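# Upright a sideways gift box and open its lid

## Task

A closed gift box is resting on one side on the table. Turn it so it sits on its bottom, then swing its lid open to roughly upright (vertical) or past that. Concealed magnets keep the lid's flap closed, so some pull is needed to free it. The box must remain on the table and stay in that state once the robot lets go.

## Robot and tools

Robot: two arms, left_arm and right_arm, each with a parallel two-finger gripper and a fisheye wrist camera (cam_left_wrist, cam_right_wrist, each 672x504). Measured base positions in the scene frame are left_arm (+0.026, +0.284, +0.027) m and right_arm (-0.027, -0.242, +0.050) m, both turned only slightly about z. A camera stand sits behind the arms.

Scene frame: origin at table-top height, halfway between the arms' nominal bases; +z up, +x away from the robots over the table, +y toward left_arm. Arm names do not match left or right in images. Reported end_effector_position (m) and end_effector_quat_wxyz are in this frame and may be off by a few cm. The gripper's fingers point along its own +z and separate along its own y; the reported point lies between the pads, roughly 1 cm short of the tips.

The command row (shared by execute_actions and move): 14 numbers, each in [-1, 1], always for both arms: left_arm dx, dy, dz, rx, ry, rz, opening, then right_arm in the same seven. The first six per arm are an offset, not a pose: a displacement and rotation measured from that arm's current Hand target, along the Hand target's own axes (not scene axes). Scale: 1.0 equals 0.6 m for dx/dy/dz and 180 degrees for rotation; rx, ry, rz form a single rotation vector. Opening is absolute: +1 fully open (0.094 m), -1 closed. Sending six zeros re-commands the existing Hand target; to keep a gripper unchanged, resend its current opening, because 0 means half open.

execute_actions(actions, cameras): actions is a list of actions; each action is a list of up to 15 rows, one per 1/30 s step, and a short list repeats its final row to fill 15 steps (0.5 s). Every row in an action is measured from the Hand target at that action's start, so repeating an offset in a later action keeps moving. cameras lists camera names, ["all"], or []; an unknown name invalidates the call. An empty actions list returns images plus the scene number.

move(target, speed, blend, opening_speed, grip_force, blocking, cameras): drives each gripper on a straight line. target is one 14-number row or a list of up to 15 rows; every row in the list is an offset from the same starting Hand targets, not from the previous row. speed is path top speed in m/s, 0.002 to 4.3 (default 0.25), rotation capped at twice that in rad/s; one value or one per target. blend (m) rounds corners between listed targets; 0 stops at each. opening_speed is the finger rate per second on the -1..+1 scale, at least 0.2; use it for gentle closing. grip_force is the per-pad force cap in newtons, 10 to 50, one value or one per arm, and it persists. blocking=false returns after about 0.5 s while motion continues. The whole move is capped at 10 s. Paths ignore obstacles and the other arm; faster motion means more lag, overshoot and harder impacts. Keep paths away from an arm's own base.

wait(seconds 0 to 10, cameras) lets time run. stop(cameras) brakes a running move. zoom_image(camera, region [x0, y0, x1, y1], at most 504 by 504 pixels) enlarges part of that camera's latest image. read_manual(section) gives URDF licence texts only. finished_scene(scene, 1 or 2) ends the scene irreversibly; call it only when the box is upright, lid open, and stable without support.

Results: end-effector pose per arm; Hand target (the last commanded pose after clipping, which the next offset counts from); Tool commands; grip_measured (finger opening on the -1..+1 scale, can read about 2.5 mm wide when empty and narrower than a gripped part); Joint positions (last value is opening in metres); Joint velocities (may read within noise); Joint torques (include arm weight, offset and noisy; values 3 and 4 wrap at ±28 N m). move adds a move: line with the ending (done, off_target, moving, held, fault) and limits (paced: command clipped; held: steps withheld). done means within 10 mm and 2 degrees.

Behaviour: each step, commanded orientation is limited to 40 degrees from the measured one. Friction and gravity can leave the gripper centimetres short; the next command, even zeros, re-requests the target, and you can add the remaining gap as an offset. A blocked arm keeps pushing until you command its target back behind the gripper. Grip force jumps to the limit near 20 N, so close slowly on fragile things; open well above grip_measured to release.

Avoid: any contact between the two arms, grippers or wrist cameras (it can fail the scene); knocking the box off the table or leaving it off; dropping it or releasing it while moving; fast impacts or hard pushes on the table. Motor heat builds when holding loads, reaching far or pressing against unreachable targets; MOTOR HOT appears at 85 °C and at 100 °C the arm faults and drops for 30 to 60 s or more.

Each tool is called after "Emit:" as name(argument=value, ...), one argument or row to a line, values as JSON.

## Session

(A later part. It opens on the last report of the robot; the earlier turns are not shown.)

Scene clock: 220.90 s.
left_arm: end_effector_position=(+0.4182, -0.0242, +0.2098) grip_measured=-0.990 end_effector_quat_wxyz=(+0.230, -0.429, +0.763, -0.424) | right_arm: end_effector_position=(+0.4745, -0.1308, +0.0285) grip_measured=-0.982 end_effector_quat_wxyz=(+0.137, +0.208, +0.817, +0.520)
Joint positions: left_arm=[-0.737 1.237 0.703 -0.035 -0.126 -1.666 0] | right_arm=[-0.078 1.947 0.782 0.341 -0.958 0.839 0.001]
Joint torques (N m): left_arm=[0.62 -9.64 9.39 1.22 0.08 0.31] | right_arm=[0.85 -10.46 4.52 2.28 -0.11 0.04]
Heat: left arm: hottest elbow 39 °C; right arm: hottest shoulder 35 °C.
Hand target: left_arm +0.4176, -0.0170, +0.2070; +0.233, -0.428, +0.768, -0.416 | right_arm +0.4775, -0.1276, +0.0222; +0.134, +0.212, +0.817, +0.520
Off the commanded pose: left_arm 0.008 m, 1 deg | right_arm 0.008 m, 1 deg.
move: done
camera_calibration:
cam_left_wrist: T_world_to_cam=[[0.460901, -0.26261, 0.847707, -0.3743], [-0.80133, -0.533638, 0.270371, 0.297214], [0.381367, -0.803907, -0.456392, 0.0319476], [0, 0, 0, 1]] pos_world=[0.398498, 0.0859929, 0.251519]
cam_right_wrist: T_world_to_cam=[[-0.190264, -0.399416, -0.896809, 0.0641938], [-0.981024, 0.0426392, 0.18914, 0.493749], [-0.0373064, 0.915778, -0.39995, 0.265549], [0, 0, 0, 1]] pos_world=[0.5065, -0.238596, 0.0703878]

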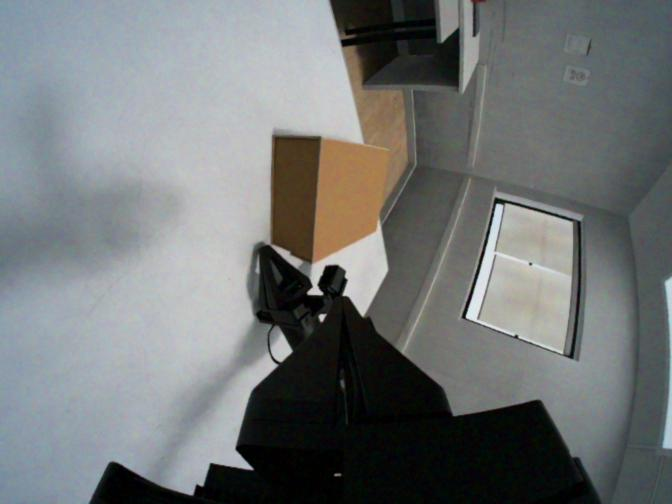

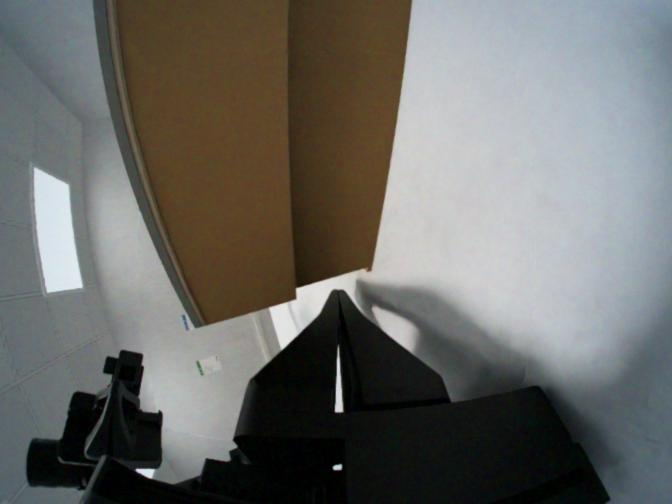

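Emit:
move(
  target=[0,0,0,0,0,0,-1,-0.0015,0.02,0.031,0,0,0,-1],
  speed=0.05,
  cameras=["cam_right_wrist","cam_left_wrist"],
)

Emit:
zoom_image(
  camera="cam_right_wrist",
  region=[220, 160, 420, 320],
)

Emit:
zoom_image(
  camera="cam_left_wrist",
  region=[240, 120, 420, 340],
)

Scene clock: 222.30 s.
left_arm: end_effector_position=(+0.4182, -0.0242, +0.2098) grip_measured=-0.990 end_effector_quat_wxyz=(+0.230, -0.429, +0.763, -0.424) | right_arm: end_effector_position=(+0.4761, -0.1141, +0.0280) grip_measured=-0.982 end_effector_quat_wxyz=(+0.132, +0.212, +0.818, +0.518)
Joint positions: left_arm=[-0.737 1.237 0.703 -0.035 -0.126 -1.666 0] | right_arm=[-0.038 1.949 0.782 0.37 -0.927 0.889 0.001]
Joint torques (N m): left_arm=[0.32 -9.64 9.33 1.13 0.1 0.29] | right_arm=[1.32 -10.7 6.45 2.26 -0.1 0.01]
Heat: left arm: hottest elbow 39 °C; right arm: hottest shoulder 35 °C.
Hand target: left_arm +0.4176, -0.0170, +0.2070; +0.233, -0.428, +0.768, -0.416 | right_arm +0.4890, -0.1089, +0.0252; +0.134, +0.212, +0.817, +0.520
Off the commanded pose: left_arm 0.008 m, 1 deg | right_arm 0.014 m, 0 deg.
move: off_target (right_arm)
camera_calibration:
cam_left_wrist: T_world_to_cam=[[0.460901, -0.26261, 0.847707, -0.3743], [-0.80133, -0.533638, 0.270371, 0.297214], [0.381367, -0.803907, -0.456392, 0.0319476], [0, 0, 0, 1]] pos_world=[0.398498, 0.0859929, 0.251519]
cam_right_wrist: T_world_to_cam=[[-0.20305, -0.40057, -0.893484, 0.0765743], [-0.978349, 0.0456799, 0.201857, 0.493379], [-0.0400434, 0.915127, -0.401173, 0.251469], [0, 0, 0, 1]] pos_world=[0.508315, -0.22199, 0.0697087]

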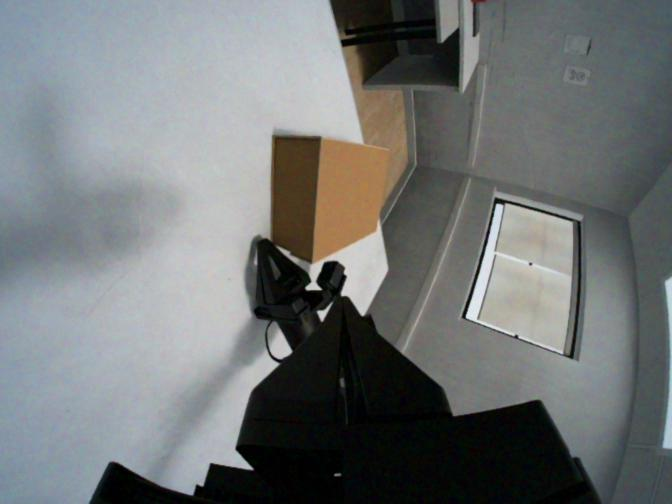

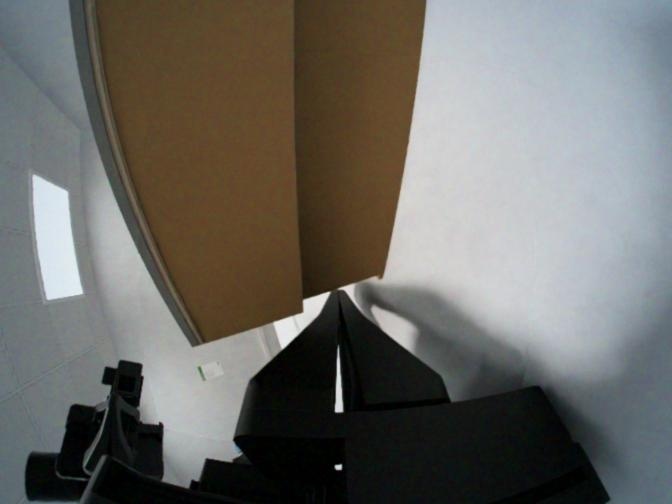

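Scaled by 2.520 from the camera's 672x504 image, which has a finer 960x720 frame.

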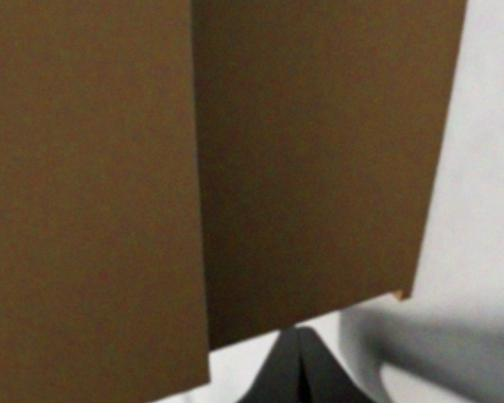

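Scaled by 2.291 from the camera's 672x504 image, which has a finer 960x720 frame.

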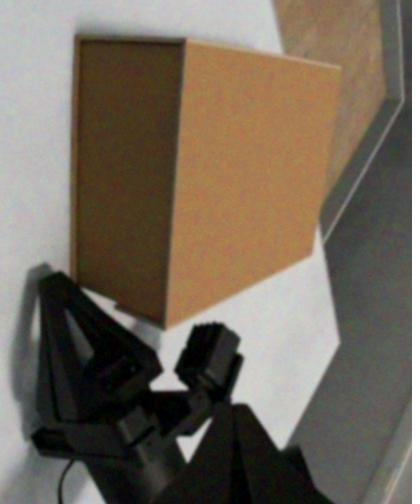

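Emit:
move(
  target=[0,0,0,0,0,0,-1,-0.036,0.003,0.0,0,0,0,-1],
  speed=0.05,
  cameras=["cam_right_wrist","cam_left_wrist"],
)

Emit:
zoom_image(
  camera="cam_right_wrist",
  region=[220, 160, 420, 320],
)

Emit:
zoom_image(
  camera="cam_left_wrist",
  region=[240, 120, 420, 340],
)

Scene clock: 223.90 s.
left_arm: end_effector_position=(+0.4182, -0.0242, +0.2098) grip_measured=-0.990 end_effector_quat_wxyz=(+0.230, -0.429, +0.763, -0.424) | right_arm: end_effector_position=(+0.4950, -0.1140, +0.0295) grip_measured=-0.982 end_effector_quat_wxyz=(+0.132, +0.211, +0.818, +0.519)
Joint positions: left_arm=[-0.737 1.237 0.703 -0.035 -0.126 -1.666 0] | right_arm=[-0.038 1.971 0.839 0.338 -0.932 0.89 0.001]
Joint torques (N m): left_arm=[0.67 -9.7 9.33 1.22 0.09 0.27] | right_arm=[-0.21 -11.34 6.87 1.54 -0.48 -0.14]
Heat: left arm: hottest elbow 39 °C; right arm: hottest shoulder 35 °C.
Hand target: left_arm +0.4176, -0.0170, +0.2070; +0.233, -0.428, +0.768, -0.416 | right_arm +0.5084, -0.1187, +0.0270; +0.135, +0.212, +0.817, +0.520
Off the commanded pose: left_arm 0.008 m, 1 deg | right_arm 0.014 m, 0 deg.
move: off_target (right_arm)
camera_calibration:
cam_left_wrist: T_world_to_cam=[[0.460901, -0.26261, 0.847707, -0.3743], [-0.80133, -0.533638, 0.270371, 0.297214], [0.381367, -0.803907, -0.456392, 0.0319476], [0, 0, 0, 1]] pos_world=[0.398498, 0.0859929, 0.251519]
cam_right_wrist: T_world_to_cam=[[-0.200559, -0.397741, -0.895309, 0.0809285], [-0.978766, 0.0418565, 0.200659, 0.511397], [-0.0423361, 0.916542, -0.397691, 0.253871], [0, 0, 0, 1]] pos_world=[0.527517, -0.2219, 0.0708013]

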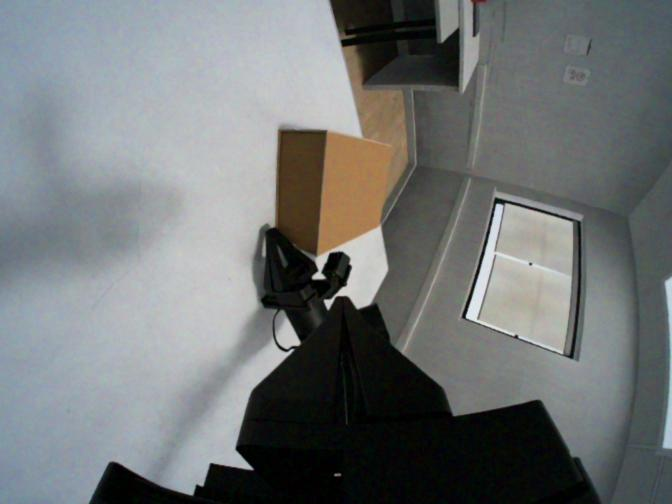

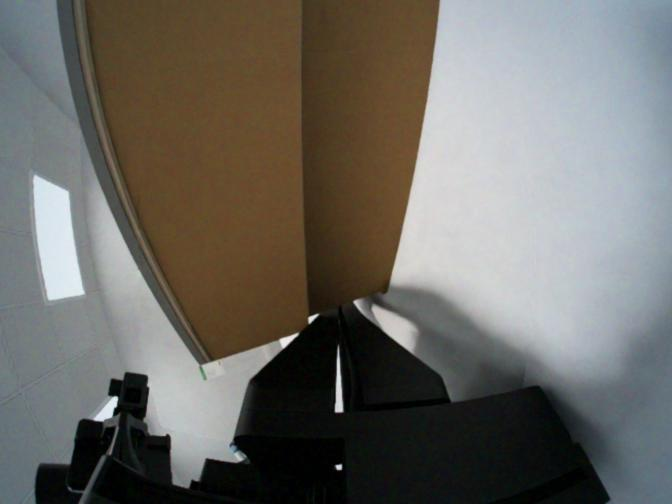

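Scaled by 2.520 from the camera's 672x504 image, which has a finer 960x720 frame.

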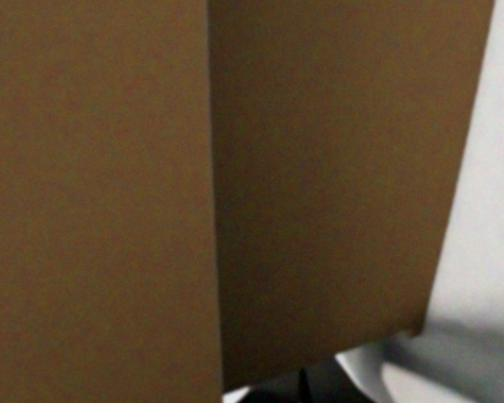

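Scaled by 2.291 from the camera's 672x504 image, which has a finer 960x720 frame.

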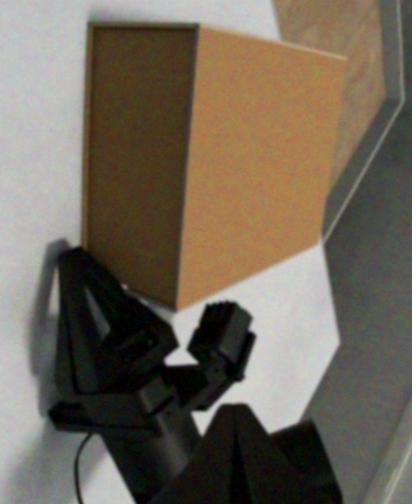

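Emit:
move(
  target=[0,0,0,0,0,0,-1,0,0,0,0,0,0,-0.3],
  opening_speed=0.4,
  cameras=["cam_right_wrist","cam_left_wrist"],
)

Emit:
zoom_image(
  camera="cam_left_wrist",
  region=[240, 120, 420, 340],
)

Scene clock: 226.10 s.
left_arm: end_effector_position=(+0.4182, -0.0242, +0.2098) grip_measured=-0.990 end_effector_quat_wxyz=(+0.230, -0.429, +0.763, -0.424) | right_arm: end_effector_position=(+0.4979, -0.1126, +0.0319) grip_measured=-0.303 end_effector_quat_wxyz=(+0.128, +0.205, +0.815, +0.527)
Joint positions: left_arm=[-0.737 1.237 0.703 -0.035 -0.126 -1.666 0] | right_arm=[-0.039 1.977 0.852 0.334 -0.952 0.89 0.033]
Joint torques (N m): left_arm=[0.85 -9.47 9.33 1.2 0.09 0.29] | right_arm=[-0.15 -11.22 6.15 1.44 0.32 -0.17]
Heat: left arm: hottest elbow 40 °C; right arm: hottest shoulder 35 °C.
Hand target: left_arm +0.4176, -0.0170, +0.2070; +0.233, -0.428, +0.768, -0.416 | right_arm +0.5083, -0.1188, +0.0269; +0.134, +0.212, +0.817, +0.520
Off the commanded pose: left_arm 0.008 m, 1 deg | right_arm 0.013 m, 1 deg.
move: off_target (right_arm)
camera_calibration:
cam_left_wrist: T_world_to_cam=[[0.460901, -0.26261, 0.847707, -0.3743], [-0.80133, -0.533638, 0.270371, 0.297214], [0.381367, -0.803907, -0.456392, 0.0319476], [0, 0, 0, 1]] pos_world=[0.398498, 0.0859929, 0.251519]
cam_right_wrist: T_world_to_cam=[[-0.191605, -0.387202, -0.901866, 0.0812526], [-0.98004, 0.025853, 0.197113, 0.512555], [-0.0530068, 0.921632, -0.384427, 0.259158], [0, 0, 0, 1]] pos_world=[0.53163, -0.220638, 0.0718749]

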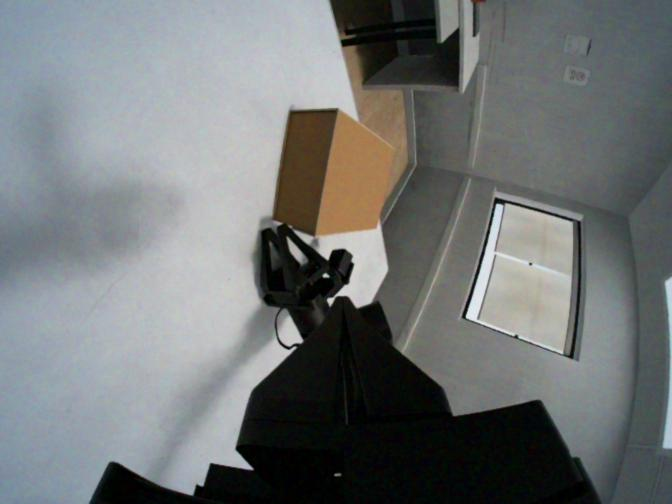

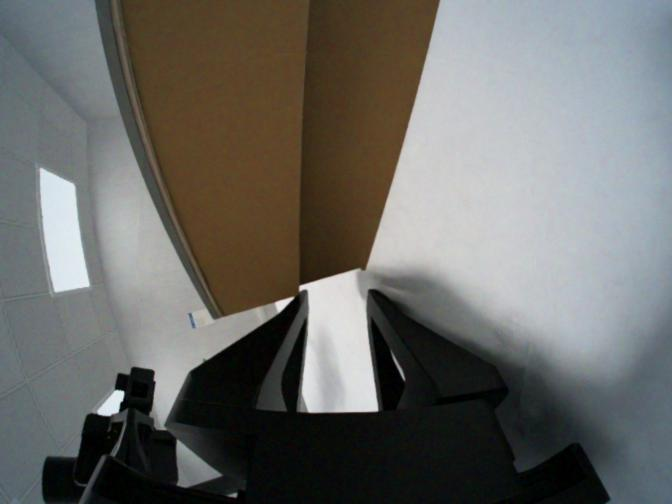

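Scaled by 2.291 from the camera's 672x504 image, which has a finer 960x720 frame.

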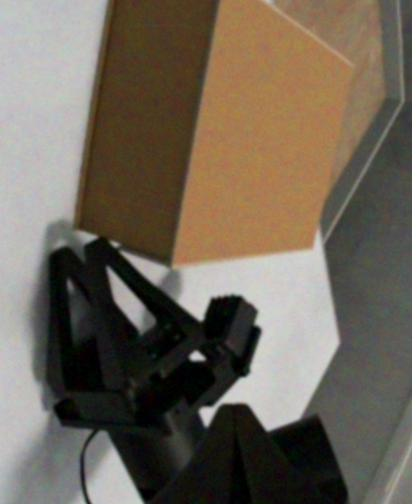

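Emit:
move(
  target=[
    [0,0,-0.05,0,0,0,-1,0.0245,0.009,-0.335,0,0,0,-1],
    [-0.063,-0.0795,0.327,-0.271,0.0337,-0.1703,-1,0.0245,0.009,-0.335,0,0,0,-1],
  ],
  speed=0.3,
  blend=0.02,
  cameras=["all"],
)

Scene clock: 230.57 s.
left_arm: end_effector_position=(+0.5850, -0.0816, +0.1435) grip_measured=-0.990 end_effector_quat_wxyz=(-0.115, -0.638, +0.750, -0.132) | right_arm: end_effector_position=(+0.3920, -0.2575, +0.1076) grip_measured=-0.981 end_effector_quat_wxyz=(+0.116, +0.222, +0.814, +0.525)
Joint positions: left_arm=[-0.527 2.038 1.814 -1.176 0.308 -1.938 0] | right_arm=[-0.437 1.669 0.783 -0.549 -1.13 0.199 0.001]
Joint torques (N m): left_arm=[-0.21 -18.49 14.06 0.12 0.31 -0.1] | right_arm=[-0.09 -10.29 8.38 0.8 -0.43 -0.24]
Heat: left arm: hottest elbow 40 °C; right arm: hottest shoulder 34 °C.
Hand target: left_arm +0.5996, -0.0847, +0.1399; -0.117, -0.645, +0.743, -0.133 | right_arm +0.4081, -0.2687, +0.1168; +0.134, +0.212, +0.817, +0.520
Off the commanded pose: left_arm 0.015 m, 1 deg | right_arm 0.022 m, 3 deg.
move: off_target (left_arm, right_arm)
camera_calibration:
cam_left_wrist: T_world_to_cam=[[0.988602, -0.140924, 0.0529799, -0.594795], [-0.132767, -0.650118, 0.748144, -0.0509873], [-0.0709879, -0.74665, -0.661418, 0.19062], [0, 0, 0, 1]] pos_world=[0.594778, 0.0253583, 0.195738]
cam_right_wrist: T_world_to_cam=[[-0.232058, -0.377427, -0.896492, 0.0908809], [-0.971233, 0.0392821, 0.234867, 0.393654], [-0.0534291, 0.925206, -0.375686, 0.416302], [0, 0, 0, 1]] pos_world=[0.425662, -0.366328, 0.145417]

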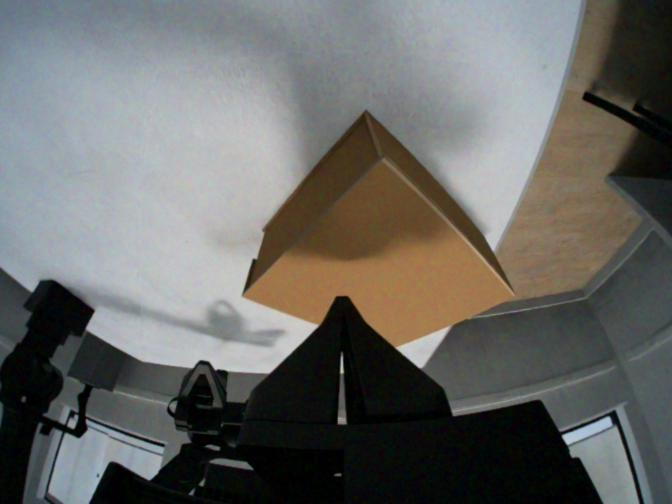

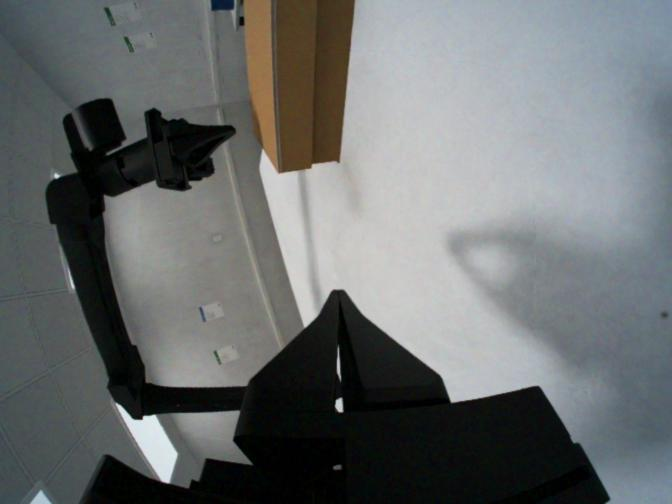

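Emit:
move(
  target=[
    [-0.0055,-0.0417,0.142,0,0,0,-1,0,0,0,0,0,0,-1],
    [-0.033,0.2317,0.127,0,0,0,-1,0,0,0,0,0,0,-1],
  ],
  speed=0.1,
  cameras=["all"],
)

Scene clock: 234.57 s.
left_arm: end_effector_position=(+0.4900, -0.0817, +0.1024) grip_measured=-0.990 end_effector_quat_wxyz=(-0.105, -0.634, +0.744, -0.183) | right_arm: end_effector_position=(+0.3920, -0.2575, +0.1076) grip_measured=-0.981 end_effector_quat_wxyz=(+0.116, +0.222, +0.814, +0.525)
Joint positions: left_arm=[-0.607 1.812 1.331 -0.785 0.302 -2.037 0] | right_arm=[-0.437 1.669 0.783 -0.549 -1.13 0.199 0.001]
Joint torques (N m): left_arm=[-1.14 -14.21 5.31 0.39 -0.23 -0.11] | right_arm=[-0.56 -10.05 8.39 0.75 -0.42 -0.25]
Heat: left arm: hottest elbow 40 °C; right arm: hottest shoulder 34 °C.
Hand target: left_arm +0.4645, -0.0746, +0.0554; -0.117, -0.645, +0.743, -0.133 | right_arm +0.4081, -0.2687, +0.1168; +0.134, +0.212, +0.817, +0.520
Off the commanded pose: left_arm 0.054 m, 6 deg | right_arm 0.022 m, 3 deg.
move: off_target (left_arm, right_arm)
camera_calibration:
cam_left_wrist: T_world_to_cam=[[0.982569, -0.120766, 0.141329, -0.503179], [-0.185687, -0.601272, 0.777169, -0.00597595], [-0.00887867, -0.789865, -0.613216, 0.117789], [0, 0, 0, 1]] pos_world=[0.494345, 0.0286771, 0.147988]
cam_right_wrist: T_world_to_cam=[[-0.232058, -0.377427, -0.896492, 0.0908809], [-0.971233, 0.0392821, 0.234867, 0.393654], [-0.0534291, 0.925206, -0.375686, 0.416302], [0, 0, 0, 1]] pos_world=[0.425662, -0.366328, 0.145417]

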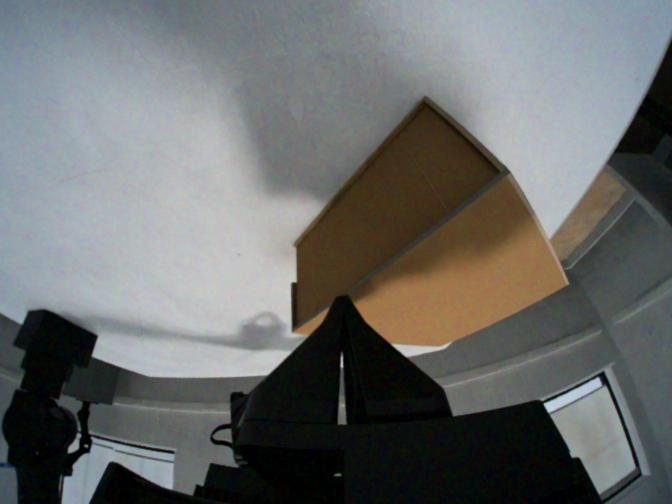

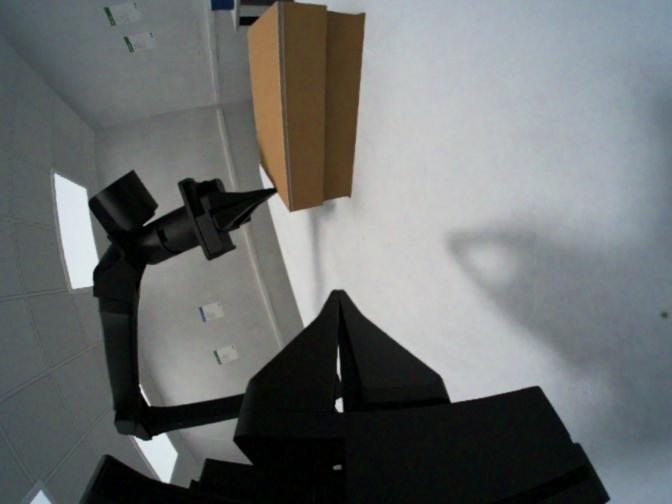

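Emit:
move(
  target=[
    [0.052,-0.007,-0.14,0,0,0,-1,0.0,0.0,0.0,0,-0.161,0.0757,-1],
    [0.017,-0.2545,-0.141,0,0,0,-1,0.0375,-0.0187,0.2517,0,-0.161,0.0757,-1],
    [-0.052,-0.245,0.0463,0,0,0,-1,0.0375,-0.0187,0.2517,0,-0.161,0.0757,-1],
  ],
  speed=0.15,
  blend=0.02,
  cameras=["all"],
)

Emit:
zoom_image(
  camera="cam_right_wrist",
  region=[220, 140, 420, 320],
)

Scene clock: 239.57 s.
left_arm: end_effector_position=(+0.6250, -0.0864, +0.1084) grip_measured=-0.990 end_effector_quat_wxyz=(-0.100, -0.636, +0.742, -0.188) | right_arm: end_effector_position=(+0.4395, -0.1464, +0.0380) grip_measured=-0.981 end_effector_quat_wxyz=(+0.264, +0.433, +0.733, +0.453)
Joint positions: left_arm=[-0.502 2.095 1.794 -0.984 0.325 -1.939 0] | right_arm=[0.046 1.842 0.476 0.855 -0.397 1.363 0.001]
Joint torques (N m): left_arm=[0.15 -15.15 6.3 1.2 -0.11 0.2] | right_arm=[1.55 -8.47 4.85 2.99 0.12 0.01]
Heat: left arm: hottest elbow 40 °C; right arm: hottest shoulder 34 °C.
Hand target: left_arm +0.6143, -0.0747, +0.0252; -0.117, -0.645, +0.744, -0.133 | right_arm +0.4526, -0.1423, +0.0429; +0.272, +0.429, +0.727, +0.463
Off the commanded pose: left_arm 0.084 m, 7 deg | right_arm 0.014 m, 2 deg.
move: off_target (left_arm, right_arm)
camera_calibration:
cam_left_wrist: T_world_to_cam=[[0.981725, -0.111727, 0.154058, -0.637285], [-0.190213, -0.6015, 0.775898, 0.0144883], [0.00597735, -0.791022, -0.611759, 0.109427], [0, 0, 0, 1]] pos_world=[0.62774, 0.024072, 0.15388]
cam_right_wrist: T_world_to_cam=[[-0.403283, -0.241574, -0.882612, 0.176064], [-0.801698, 0.558298, 0.213504, 0.453932], [0.441184, 0.793691, -0.418821, 0.0548526], [0, 0, 0, 1]] pos_world=[0.41072, -0.254432, 0.0814539]

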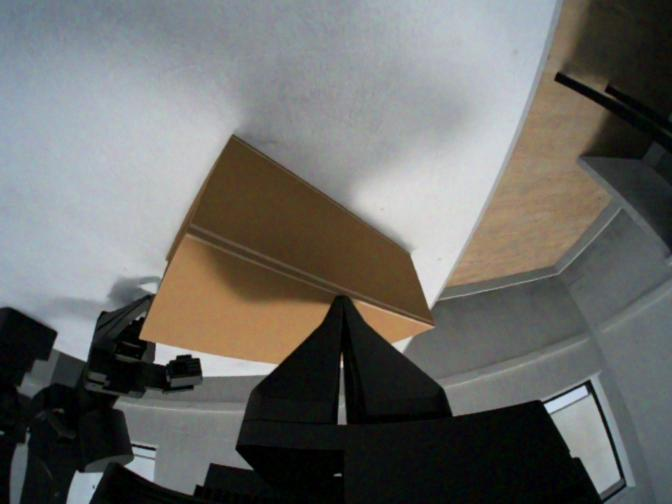

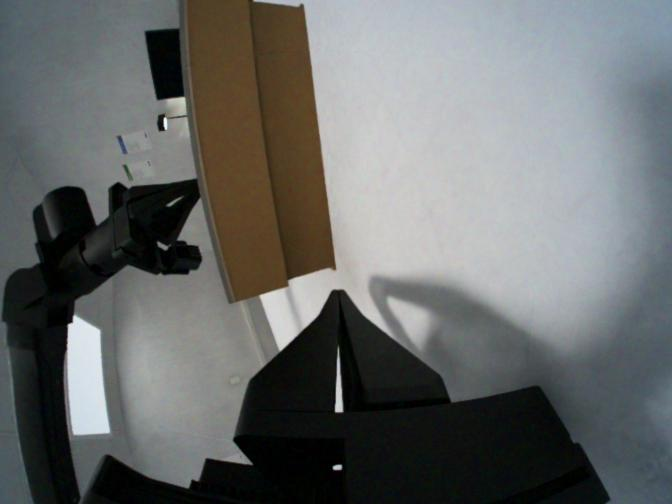

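Scaled by 2.520 from the camera's 672x504 image, which has a finer 960x720 frame.

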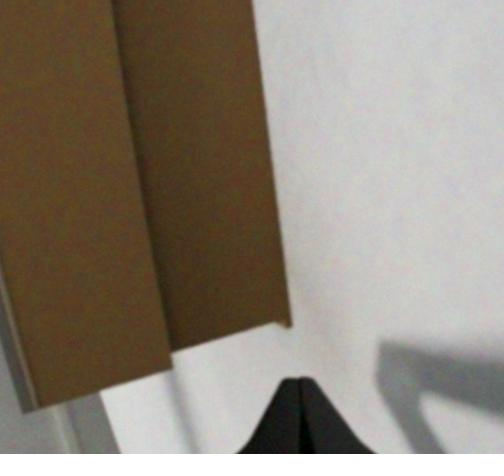

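Emit:
move(
  target=[0,0,0,0,0,0,-1,0.046,-0.002,0.033,0,-0.0403,0.0189,-1],
  speed=0.08,
  cameras=["cam_right_wrist"],
)

Emit:
zoom_image(
  camera="cam_right_wrist",
  region=[220, 140, 420, 320],
)

Scene clock: 241.53 s.
left_arm: end_effector_position=(+0.6250, -0.0864, +0.1084) grip_measured=-0.990 end_effector_quat_wxyz=(-0.100, -0.636, +0.742, -0.188) | right_arm: end_effector_position=(+0.4411, -0.1162, +0.0278) grip_measured=-0.981 end_effector_quat_wxyz=(+0.296, +0.482, +0.704, +0.429)
Joint positions: left_arm=[-0.502 2.095 1.794 -0.984 0.325 -1.939 0] | right_arm=[0.201 1.888 0.476 0.934 -0.132 1.498 0.001]
Joint torques (N m): left_arm=[0.09 -15.09 6.39 1.22 -0.13 0.2] | right_arm=[0.56 -8.29 4.63 2.95 0.15 0.06]
Heat: left arm: hottest elbow 40 °C; right arm: hottest shoulder 34 °C.
Hand target: left_arm +0.6143, -0.0747, +0.0252; -0.117, -0.645, +0.743, -0.133 | right_arm +0.4545, -0.1098, +0.0333; +0.303, +0.479, +0.695, +0.442
Off the commanded pose: left_arm 0.085 m, 7 deg | right_arm 0.016 m, 2 deg.
move: off_target (left_arm, right_arm)
camera_calibration:
cam_right_wrist: T_world_to_cam=[[-0.43538, -0.192731, -0.879374, 0.194703], [-0.715595, 0.66678, 0.208155, 0.415354], [0.546231, 0.719902, -0.42822, -0.0287182], [0, 0, 0, 1]] pos_world=[0.397682, -0.218751, 0.0724609]
Images, in order (width x height): cam_right_wrist 672x504.

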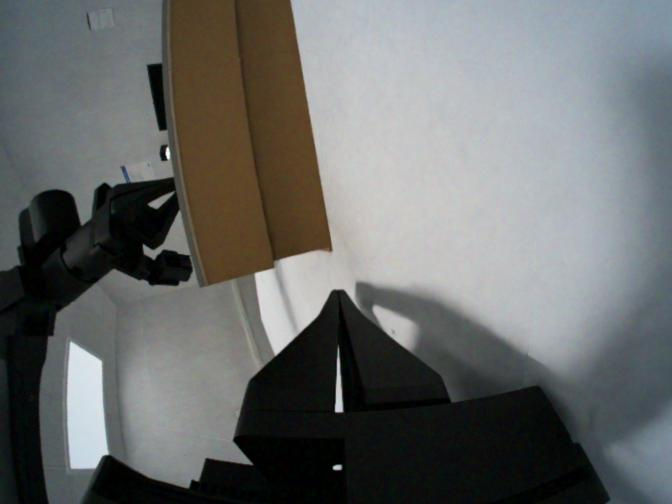

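Scaled by 2.520 from the camera's 672x504 image, which has a finer 960x720 frame.

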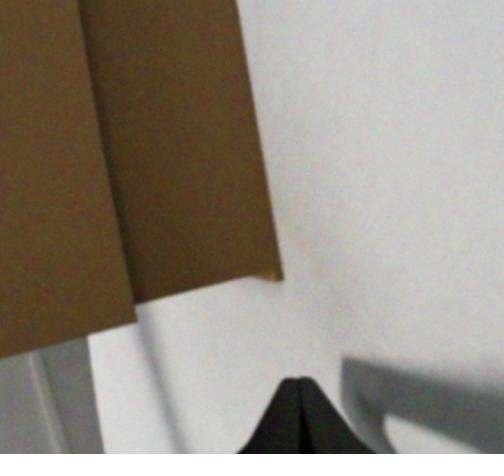

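Emit:
move(
  target=[0,0,0,0,0,0,-1,0.0065,0.037,0.075,0,0,0,-1],
  speed=0.06,
  cameras=["cam_right_wrist"],
)

Emit:
zoom_image(
  camera="cam_right_wrist",
  region=[220, 160, 420, 340],
)

Scene clock: 243.30 s.
left_arm: end_effector_position=(+0.6259, -0.0870, +0.1088) grip_measured=-0.990 end_effector_quat_wxyz=(-0.099, -0.635, +0.742, -0.191) | right_arm: end_effector_position=(+0.4869, -0.0963, +0.0316) grip_measured=-0.981 end_effector_quat_wxyz=(+0.303, +0.479, +0.699, +0.435)
Joint positions: left_arm=[-0.502 2.095 1.794 -0.98 0.326 -1.939 0] | right_arm=[0.227 1.929 0.605 0.869 -0.106 1.511 0.001]
Joint torques (N m): left_arm=[0.32 -15.15 6.41 1.05 -0.15 0.19] | right_arm=[1.49 -9.88 5.85 1.55 0.18 0.07]
Heat: left arm: hottest elbow 40 °C; right arm: hottest shoulder 34 °C.
Hand target: left_arm +0.6143, -0.0748, +0.0252; -0.117, -0.645, +0.743, -0.133 | right_arm +0.5000, -0.0883, +0.0344; +0.303, +0.479, +0.695, +0.442
Off the commanded pose: left_arm 0.085 m, 7 deg | right_arm 0.016 m, 1 deg.
move: off_target (left_arm, right_arm)
camera_calibration:
cam_right_wrist: T_world_to_cam=[[-0.417452, -0.187405, -0.889165, 0.213861], [-0.718047, 0.667714, 0.196383, 0.435707], [0.556904, 0.720443, -0.413304, -0.0720348], [0, 0, 0, 1]] pos_world=[0.442251, -0.198952, 0.0748198]
Images, in order (width x height): cam_right_wrist 672x504.

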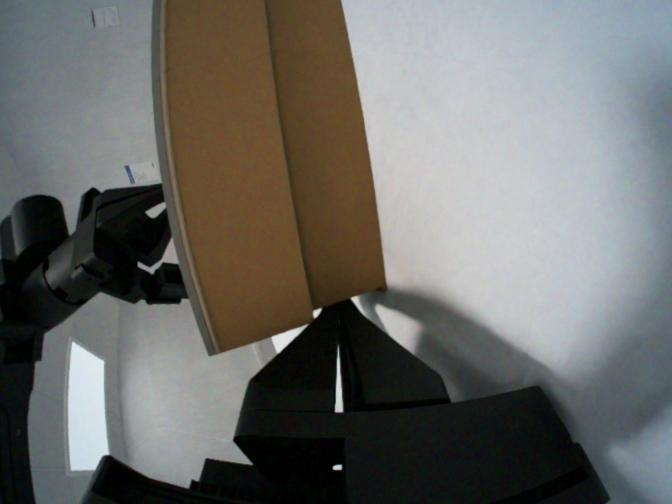

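Scaled by 2.520 from the camera's 672x504 image, which has a finer 960x720 frame.

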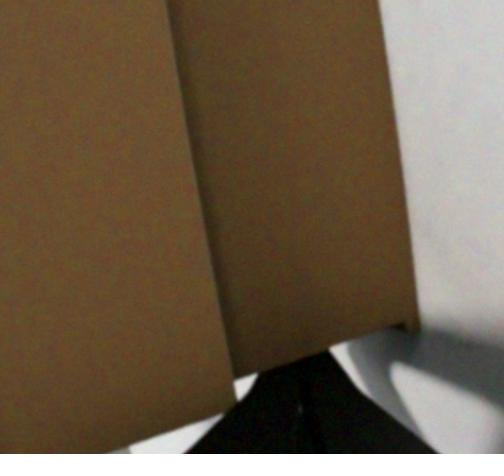

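Emit:
move(
  target=[0,0,0,0,0,0,-1,0,0,0,0,0,0,-0.3],
  opening_speed=0.4,
  cameras=["all"],
)

Emit:
zoom_image(
  camera="cam_right_wrist",
  region=[140, 160, 420, 360],
)

Scene clock: 245.80 s.
left_arm: end_effector_position=(+0.6313, -0.0832, +0.1094) grip_measured=-0.990 end_effector_quat_wxyz=(-0.095, -0.636, +0.740, -0.196) | right_arm: end_effector_position=(+0.4875, -0.0961, +0.0322) grip_measured=-0.304 end_effector_quat_wxyz=(+0.303, +0.480, +0.699, +0.436)
Joint positions: left_arm=[-0.494 2.095 1.794 -0.968 0.323 -1.937 0] | right_arm=[0.227 1.928 0.607 0.867 -0.106 1.513 0.033]
Joint torques (N m): left_arm=[-0.38 -14.97 6.54 0.59 -0.06 0.18] | right_arm=[1.55 -10.11 5.83 2.02 0.19 0.02]
Heat: left arm: hottest elbow 39 °C; right arm: hottest shoulder 34 °C.
Hand target: left_arm +0.6144, -0.0748, +0.0253; -0.117, -0.645, +0.743, -0.133 | right_arm +0.5000, -0.0883, +0.0344; +0.303, +0.479, +0.695, +0.442
Off the commanded pose: left_arm 0.086 m, 8 deg | right_arm 0.015 m, 1 deg.
move: off_target (left_arm, right_arm)
camera_calibration:
cam_left_wrist: T_world_to_cam=[[0.979853, -0.104486, 0.170211, -0.643276], [-0.198637, -0.598556, 0.776063, 0.0223836], [0.0207932, -0.794237, -0.607252, 0.102343], [0, 0, 0, 1]] pos_world=[0.632634, 0.0274697, 0.15427]
cam_right_wrist: T_world_to_cam=[[-0.41754, -0.185506, -0.889521, 0.215018], [-0.717538, 0.667927, 0.197518, 0.435705], [0.557495, 0.720736, -0.411993, -0.0725354], [0, 0, 0, 1]] pos_world=[0.442851, -0.198853, 0.0753194]

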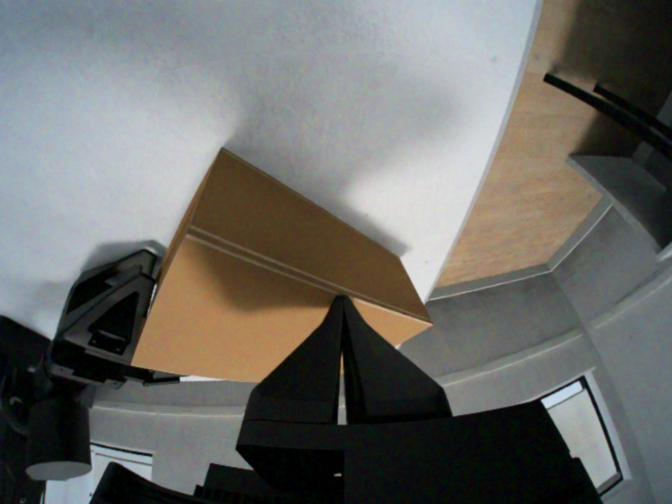

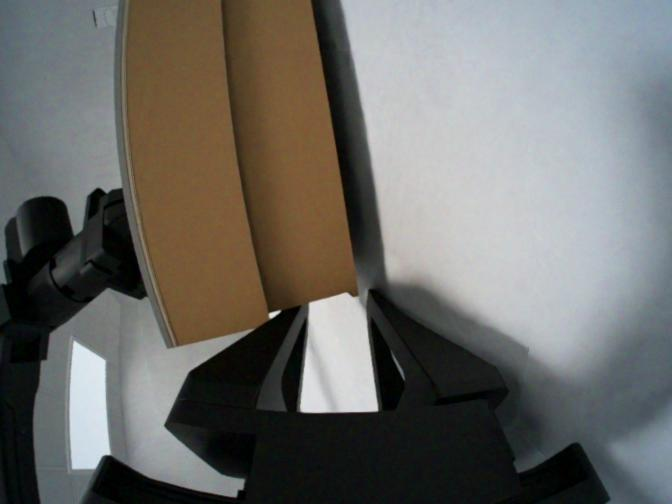

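Scaled by 1.800 from the camera's 672x504 image, which has a finer 960x720 frame.

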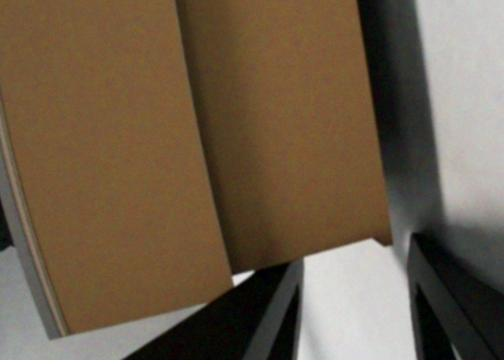

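Emit:
move(
  target=[
    [0,0,0,0,0,0,-1,0,0,0,0,0,0,-1],
    [0,0,0,0,0,0,-1,0,0.0,0,0,0,-0.061,-1],
  ],
  opening_speed=0.5,
  speed=0.08,
  cameras=["cam_right_wrist"],
)

Emit:
zoom_image(
  camera="cam_right_wrist",
  region=[220, 160, 420, 340],
)

Scene clock: 250.03 s.
left_arm: end_effector_position=(+0.6312, -0.0833, +0.1095) grip_measured=-0.990 end_effector_quat_wxyz=(-0.095, -0.636, +0.740, -0.196) | right_arm: end_effector_position=(+0.4883, -0.0960, +0.0309) grip_measured=-0.981 end_effector_quat_wxyz=(+0.336, +0.423, +0.735, +0.409)
Joint positions: left_arm=[-0.494 2.095 1.794 -0.968 0.324 -1.937 0] | right_arm=[0.227 1.933 0.61 0.867 -0.106 1.353 0.001]
Joint torques (N m): left_arm=[-0.21 -14.86 6.56 0.55 -0.1 0.19] | right_arm=[1.67 -10.52 5.6 1.83 0.17 -0.27]
Heat: left arm: hottest elbow 39 °C; right arm: hottest shoulder 34 °C.
Hand target: left_arm +0.6144, -0.0747, +0.0252; -0.117, -0.645, +0.743, -0.133 | right_arm +0.4999, -0.0883, +0.0343; +0.344, +0.410, +0.738, +0.411
Off the commanded pose: left_arm 0.086 m, 8 deg | right_arm 0.014 m, 2 deg.
move: off_target (left_arm, right_arm)
camera_calibration:
cam_right_wrist: T_world_to_cam=[[-0.355821, -0.33172, -0.873701, 0.16944], [-0.769637, 0.634341, 0.0725986, 0.462582], [0.530142, 0.698264, -0.481016, -0.0603265], [0, 0, 0, 1]] pos_world=[0.448292, -0.195105, 0.0854389]
Images, in order (width x height): cam_right_wrist 672x504.

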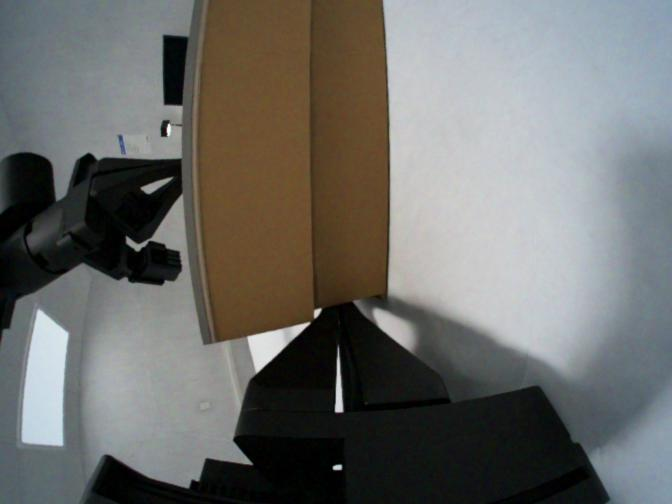

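Scaled by 2.520 from the camera's 672x504 image, which has a finer 960x720 frame.

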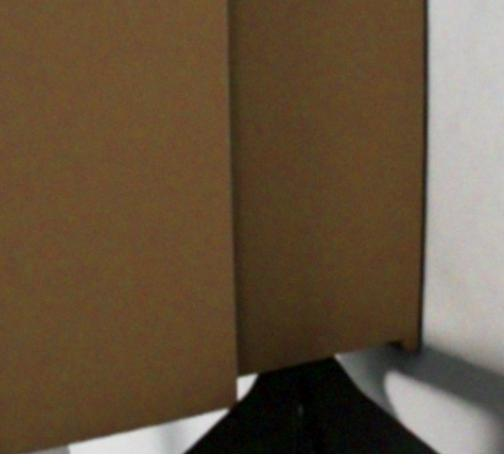

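Emit:
move(
  target=[0,0,0,0,0,0,-1,0,0,0,0,0,0,-0.3],
  opening_speed=0.4,
  cameras=["all"],
)

Emit:
zoom_image(
  camera="cam_right_wrist",
  region=[140, 160, 420, 360],
)

Scene clock: 252.30 s.
left_arm: end_effector_position=(+0.6330, -0.0816, +0.1095) grip_measured=-0.990 end_effector_quat_wxyz=(-0.093, -0.637, +0.739, -0.197) | right_arm: end_effector_position=(+0.4899, -0.0956, +0.0329) grip_measured=-0.304 end_effector_quat_wxyz=(+0.338, +0.422, +0.734, +0.411)
Joint positions: left_arm=[-0.492 2.095 1.794 -0.965 0.321 -1.936 0] | right_arm=[0.227 1.93 0.612 0.866 -0.106 1.352 0.033]
Joint torques (N m): left_arm=[-0.91 -15.15 6.69 0.44 0 0.17] | right_arm=[1.32 -10.11 5.37 1.96 0.21 -0.27]
Heat: left arm: hottest elbow 39 °C; right arm: hottest shoulder 34 °C.
Hand target: left_arm +0.6144, -0.0746, +0.0254; -0.117, -0.645, +0.743, -0.133 | right_arm +0.5001, -0.0882, +0.0345; +0.345, +0.410, +0.737, +0.411
Off the commanded pose: left_arm 0.087 m, 8 deg | right_arm 0.013 m, 2 deg.
move: off_target (left_arm, right_arm)
camera_calibration:
cam_left_wrist: T_world_to_cam=[[0.979563, -0.101808, 0.173468, -0.644715], [-0.199566, -0.599506, 0.775091, 0.0241917], [0.0250845, -0.793869, -0.607571, 0.101026], [0, 0, 0, 1]] pos_world=[0.633833, 0.0290676, 0.154467]
cam_right_wrist: T_world_to_cam=[[-0.351637, -0.331442, -0.875499, 0.170014], [-0.770175, 0.634057, 0.0692965, 0.463663], [0.532148, 0.698654, -0.478226, -0.061451], [0, 0, 0, 1]] pos_world=[0.449586, -0.194706, 0.0873294]

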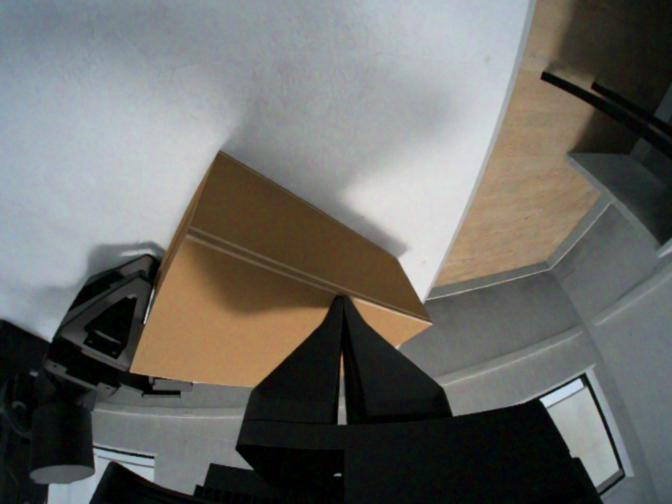

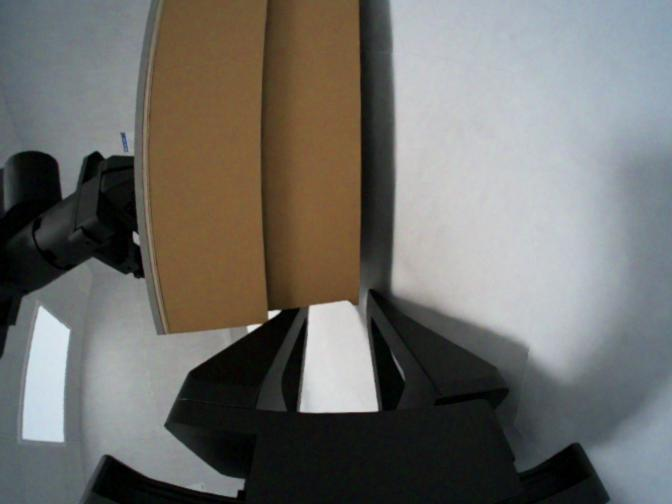

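Scaled by 1.800 from the camera's 672x504 image, which has a finer 960x720 frame.

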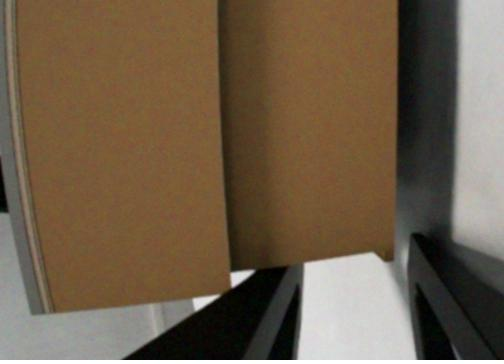

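Emit:
move(
  target=[
    [0,0,0,0,0,0,-1,0,0,0,0,0,0,-1],
    [0,0,0,0,0,0,-1,-0.011,0.0075,0.022,0,0,0,-1],
  ],
  opening_speed=0.5,
  speed=0.08,
  cameras=["cam_right_wrist"],
)

Emit:
zoom_image(
  camera="cam_right_wrist",
  region=[220, 160, 420, 340],
)

Emit:
move(
  target=[0,0,0,0,0,0,-1,0,0,0,0,0,0,-0.6],
  opening_speed=0.3,
  cameras=["cam_right_wrist"],
)

Emit:
zoom_image(
  camera="cam_right_wrist",
  region=[220, 200, 420, 340],
)

Scene clock: 256.00 s.
left_arm: end_effector_position=(+0.6173, -0.0731, +0.0388) grip_measured=-0.990 end_effector_quat_wxyz=(-0.114, -0.649, +0.738, -0.144) | right_arm: end_effector_position=(+0.5046, -0.0917, +0.0348) grip_measured=-0.981 end_effector_quat_wxyz=(+0.341, +0.418, +0.734, +0.412)
Joint positions: left_arm=[-0.491 2.182 1.765 -0.966 0.319 -1.936 0] | right_arm=[0.227 1.943 0.653 0.845 -0.106 1.345 0.001]
Joint torques (N m): left_arm=[-0.73 -20.84 9.89 0.21 0.07 0.15] | right_arm=[0.97 -10.34 5.72 1.8 -0.12 -0.22]
Heat: left arm: hottest elbow 38 °C; right arm: hottest shoulder 34 °C.
Hand target: left_arm +0.6143, -0.0748, +0.0253; -0.117, -0.645, +0.743, -0.133 | right_arm +0.5153, -0.0883, +0.0340; +0.345, +0.410, +0.737, +0.411
Off the commanded pose: left_arm 0.014 m, 2 deg | right_arm 0.011 m, 1 deg.
move: off_target (left_arm, right_arm)
camera_calibration:
cam_right_wrist: T_world_to_cam=[[-0.34269, -0.336155, -0.877248, 0.173222], [-0.773071, 0.631474, 0.0600182, 0.473913], [0.533783, 0.698743, -0.476271, -0.0720235], [0, 0, 0, 1]] pos_world=[0.464174, -0.190708, 0.0892121]
Images, in order (width x height): cam_right_wrist 672x504.

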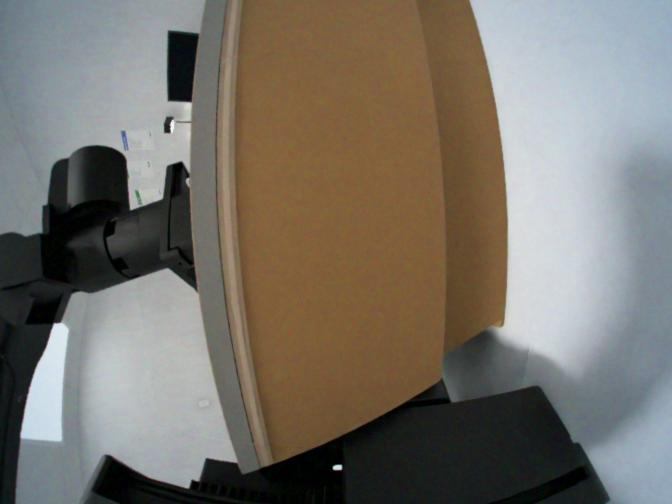

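Scaled by 2.520 from the camera's 672x504 image, which has a finer 960x720 frame.

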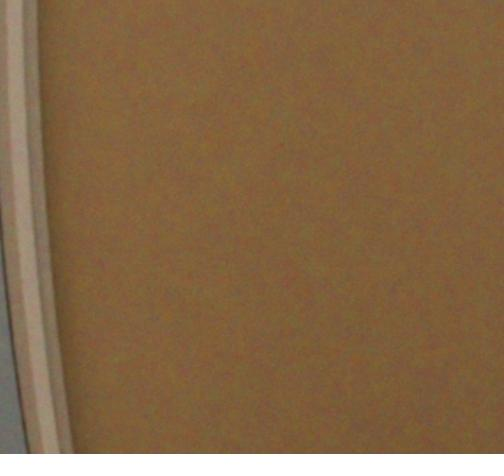

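Scene clock: 257.63 s.
left_arm: end_effector_position=(+0.6173, -0.0731, +0.0388) grip_measured=-0.990 end_effector_quat_wxyz=(-0.114, -0.649, +0.738, -0.144) | right_arm: end_effector_position=(+0.5043, -0.0917, +0.0338) grip_measured=-0.602 end_effector_quat_wxyz=(+0.341, +0.418, +0.735, +0.411)
Joint positions: left_arm=[-0.491 2.182 1.765 -0.966 0.319 -1.936 0] | right_arm=[0.227 1.945 0.653 0.845 -0.107 1.344 0.019]
Joint torques (N m): left_arm=[-0.62 -20.78 9.95 0.2 0.06 0.17] | right_arm=[0.67 -10.58 5.74 1.77 -0.13 -0.27]
Heat: left arm: hottest elbow 38 °C; right arm: hottest shoulder 34 °C.
Hand target: left_arm +0.6143, -0.0748, +0.0253; -0.117, -0.645, +0.743, -0.133 | right_arm +0.5153, -0.0883, +0.0339; +0.344, +0.410, +0.737, +0.411
Off the commanded pose: left_arm 0.014 m, 2 deg | right_arm 0.012 m, 1 deg.
move: off_target (left_arm, right_arm)
camera_calibration:
cam_right_wrist: T_world_to_cam=[[-0.343963, -0.33725, -0.876329, 0.172702], [-0.773403, 0.630999, 0.0607277, 0.473892], [0.532482, 0.698643, -0.47787, -0.0716723], [0, 0, 0, 1]] pos_world=[0.464077, -0.190708, 0.0883156]
Images, in order (width x height): cam_right_wrist 672x504.

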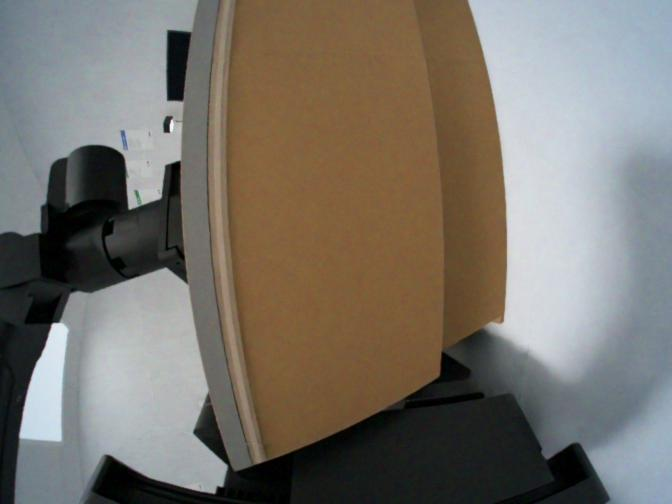

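Scaled by 2.520 from the camera's 672x504 image, which has a finer 960x720 frame.

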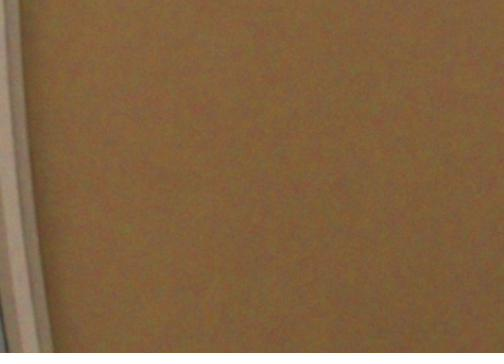

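Emit:
execute_actions(
  actions=[],
  cameras=["cam_left_wrist"],
)

Scene clock: 257.83 s.
left_arm: end_effector_position=(+0.6173, -0.0731, +0.0388) grip_measured=-0.990 end_effector_quat_wxyz=(-0.114, -0.649, +0.738, -0.144) | right_arm: end_effector_position=(+0.5043, -0.0917, +0.0338) grip_measured=-0.601 end_effector_quat_wxyz=(+0.341, +0.418, +0.735, +0.411)
Joint positions: left_arm=[-0.491 2.182 1.765 -0.966 0.319 -1.936 0] | right_arm=[0.227 1.945 0.653 0.845 -0.107 1.344 0.019]
Joint velocities: within noise
Joint torques (N m): left_arm=[-0.38 -20.72 9.96 0.18 0.07 0.16] | right_arm=[0.32 -10.7 5.65 1.68 -0.13 -0.24]
Heat: left arm: hottest elbow 38 °C; right arm: hottest shoulder 34 °C.
Hand target: left_arm +0.6143, -0.0748, +0.0253; -0.117, -0.645, +0.743, -0.133 | right_arm +0.5153, -0.0883, +0.0339; +0.345, +0.410, +0.738, +0.411
Tool commands: left_gripper/opening=-1.0 right_gripper/opening=-0.6
Off the commanded pose: left_arm 0.014 m, 2 deg | right_arm 0.012 m, 1 deg.
camera_calibration:
cam_left_wrist: T_world_to_cam=[[0.991996, -0.107343, 0.0664863, -0.620148], [-0.120171, -0.641, 0.758075, 0.0297473], [-0.0387567, -0.759998, -0.648769, 0.108745], [0, 0, 0, 1]] pos_world=[0.622974, 0.0351455, 0.0892314]
Images, in order (width x height): cam_left_wrist 672x504.

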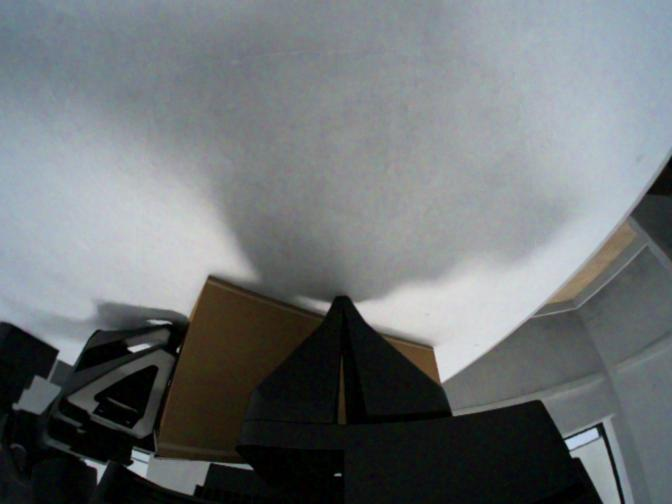

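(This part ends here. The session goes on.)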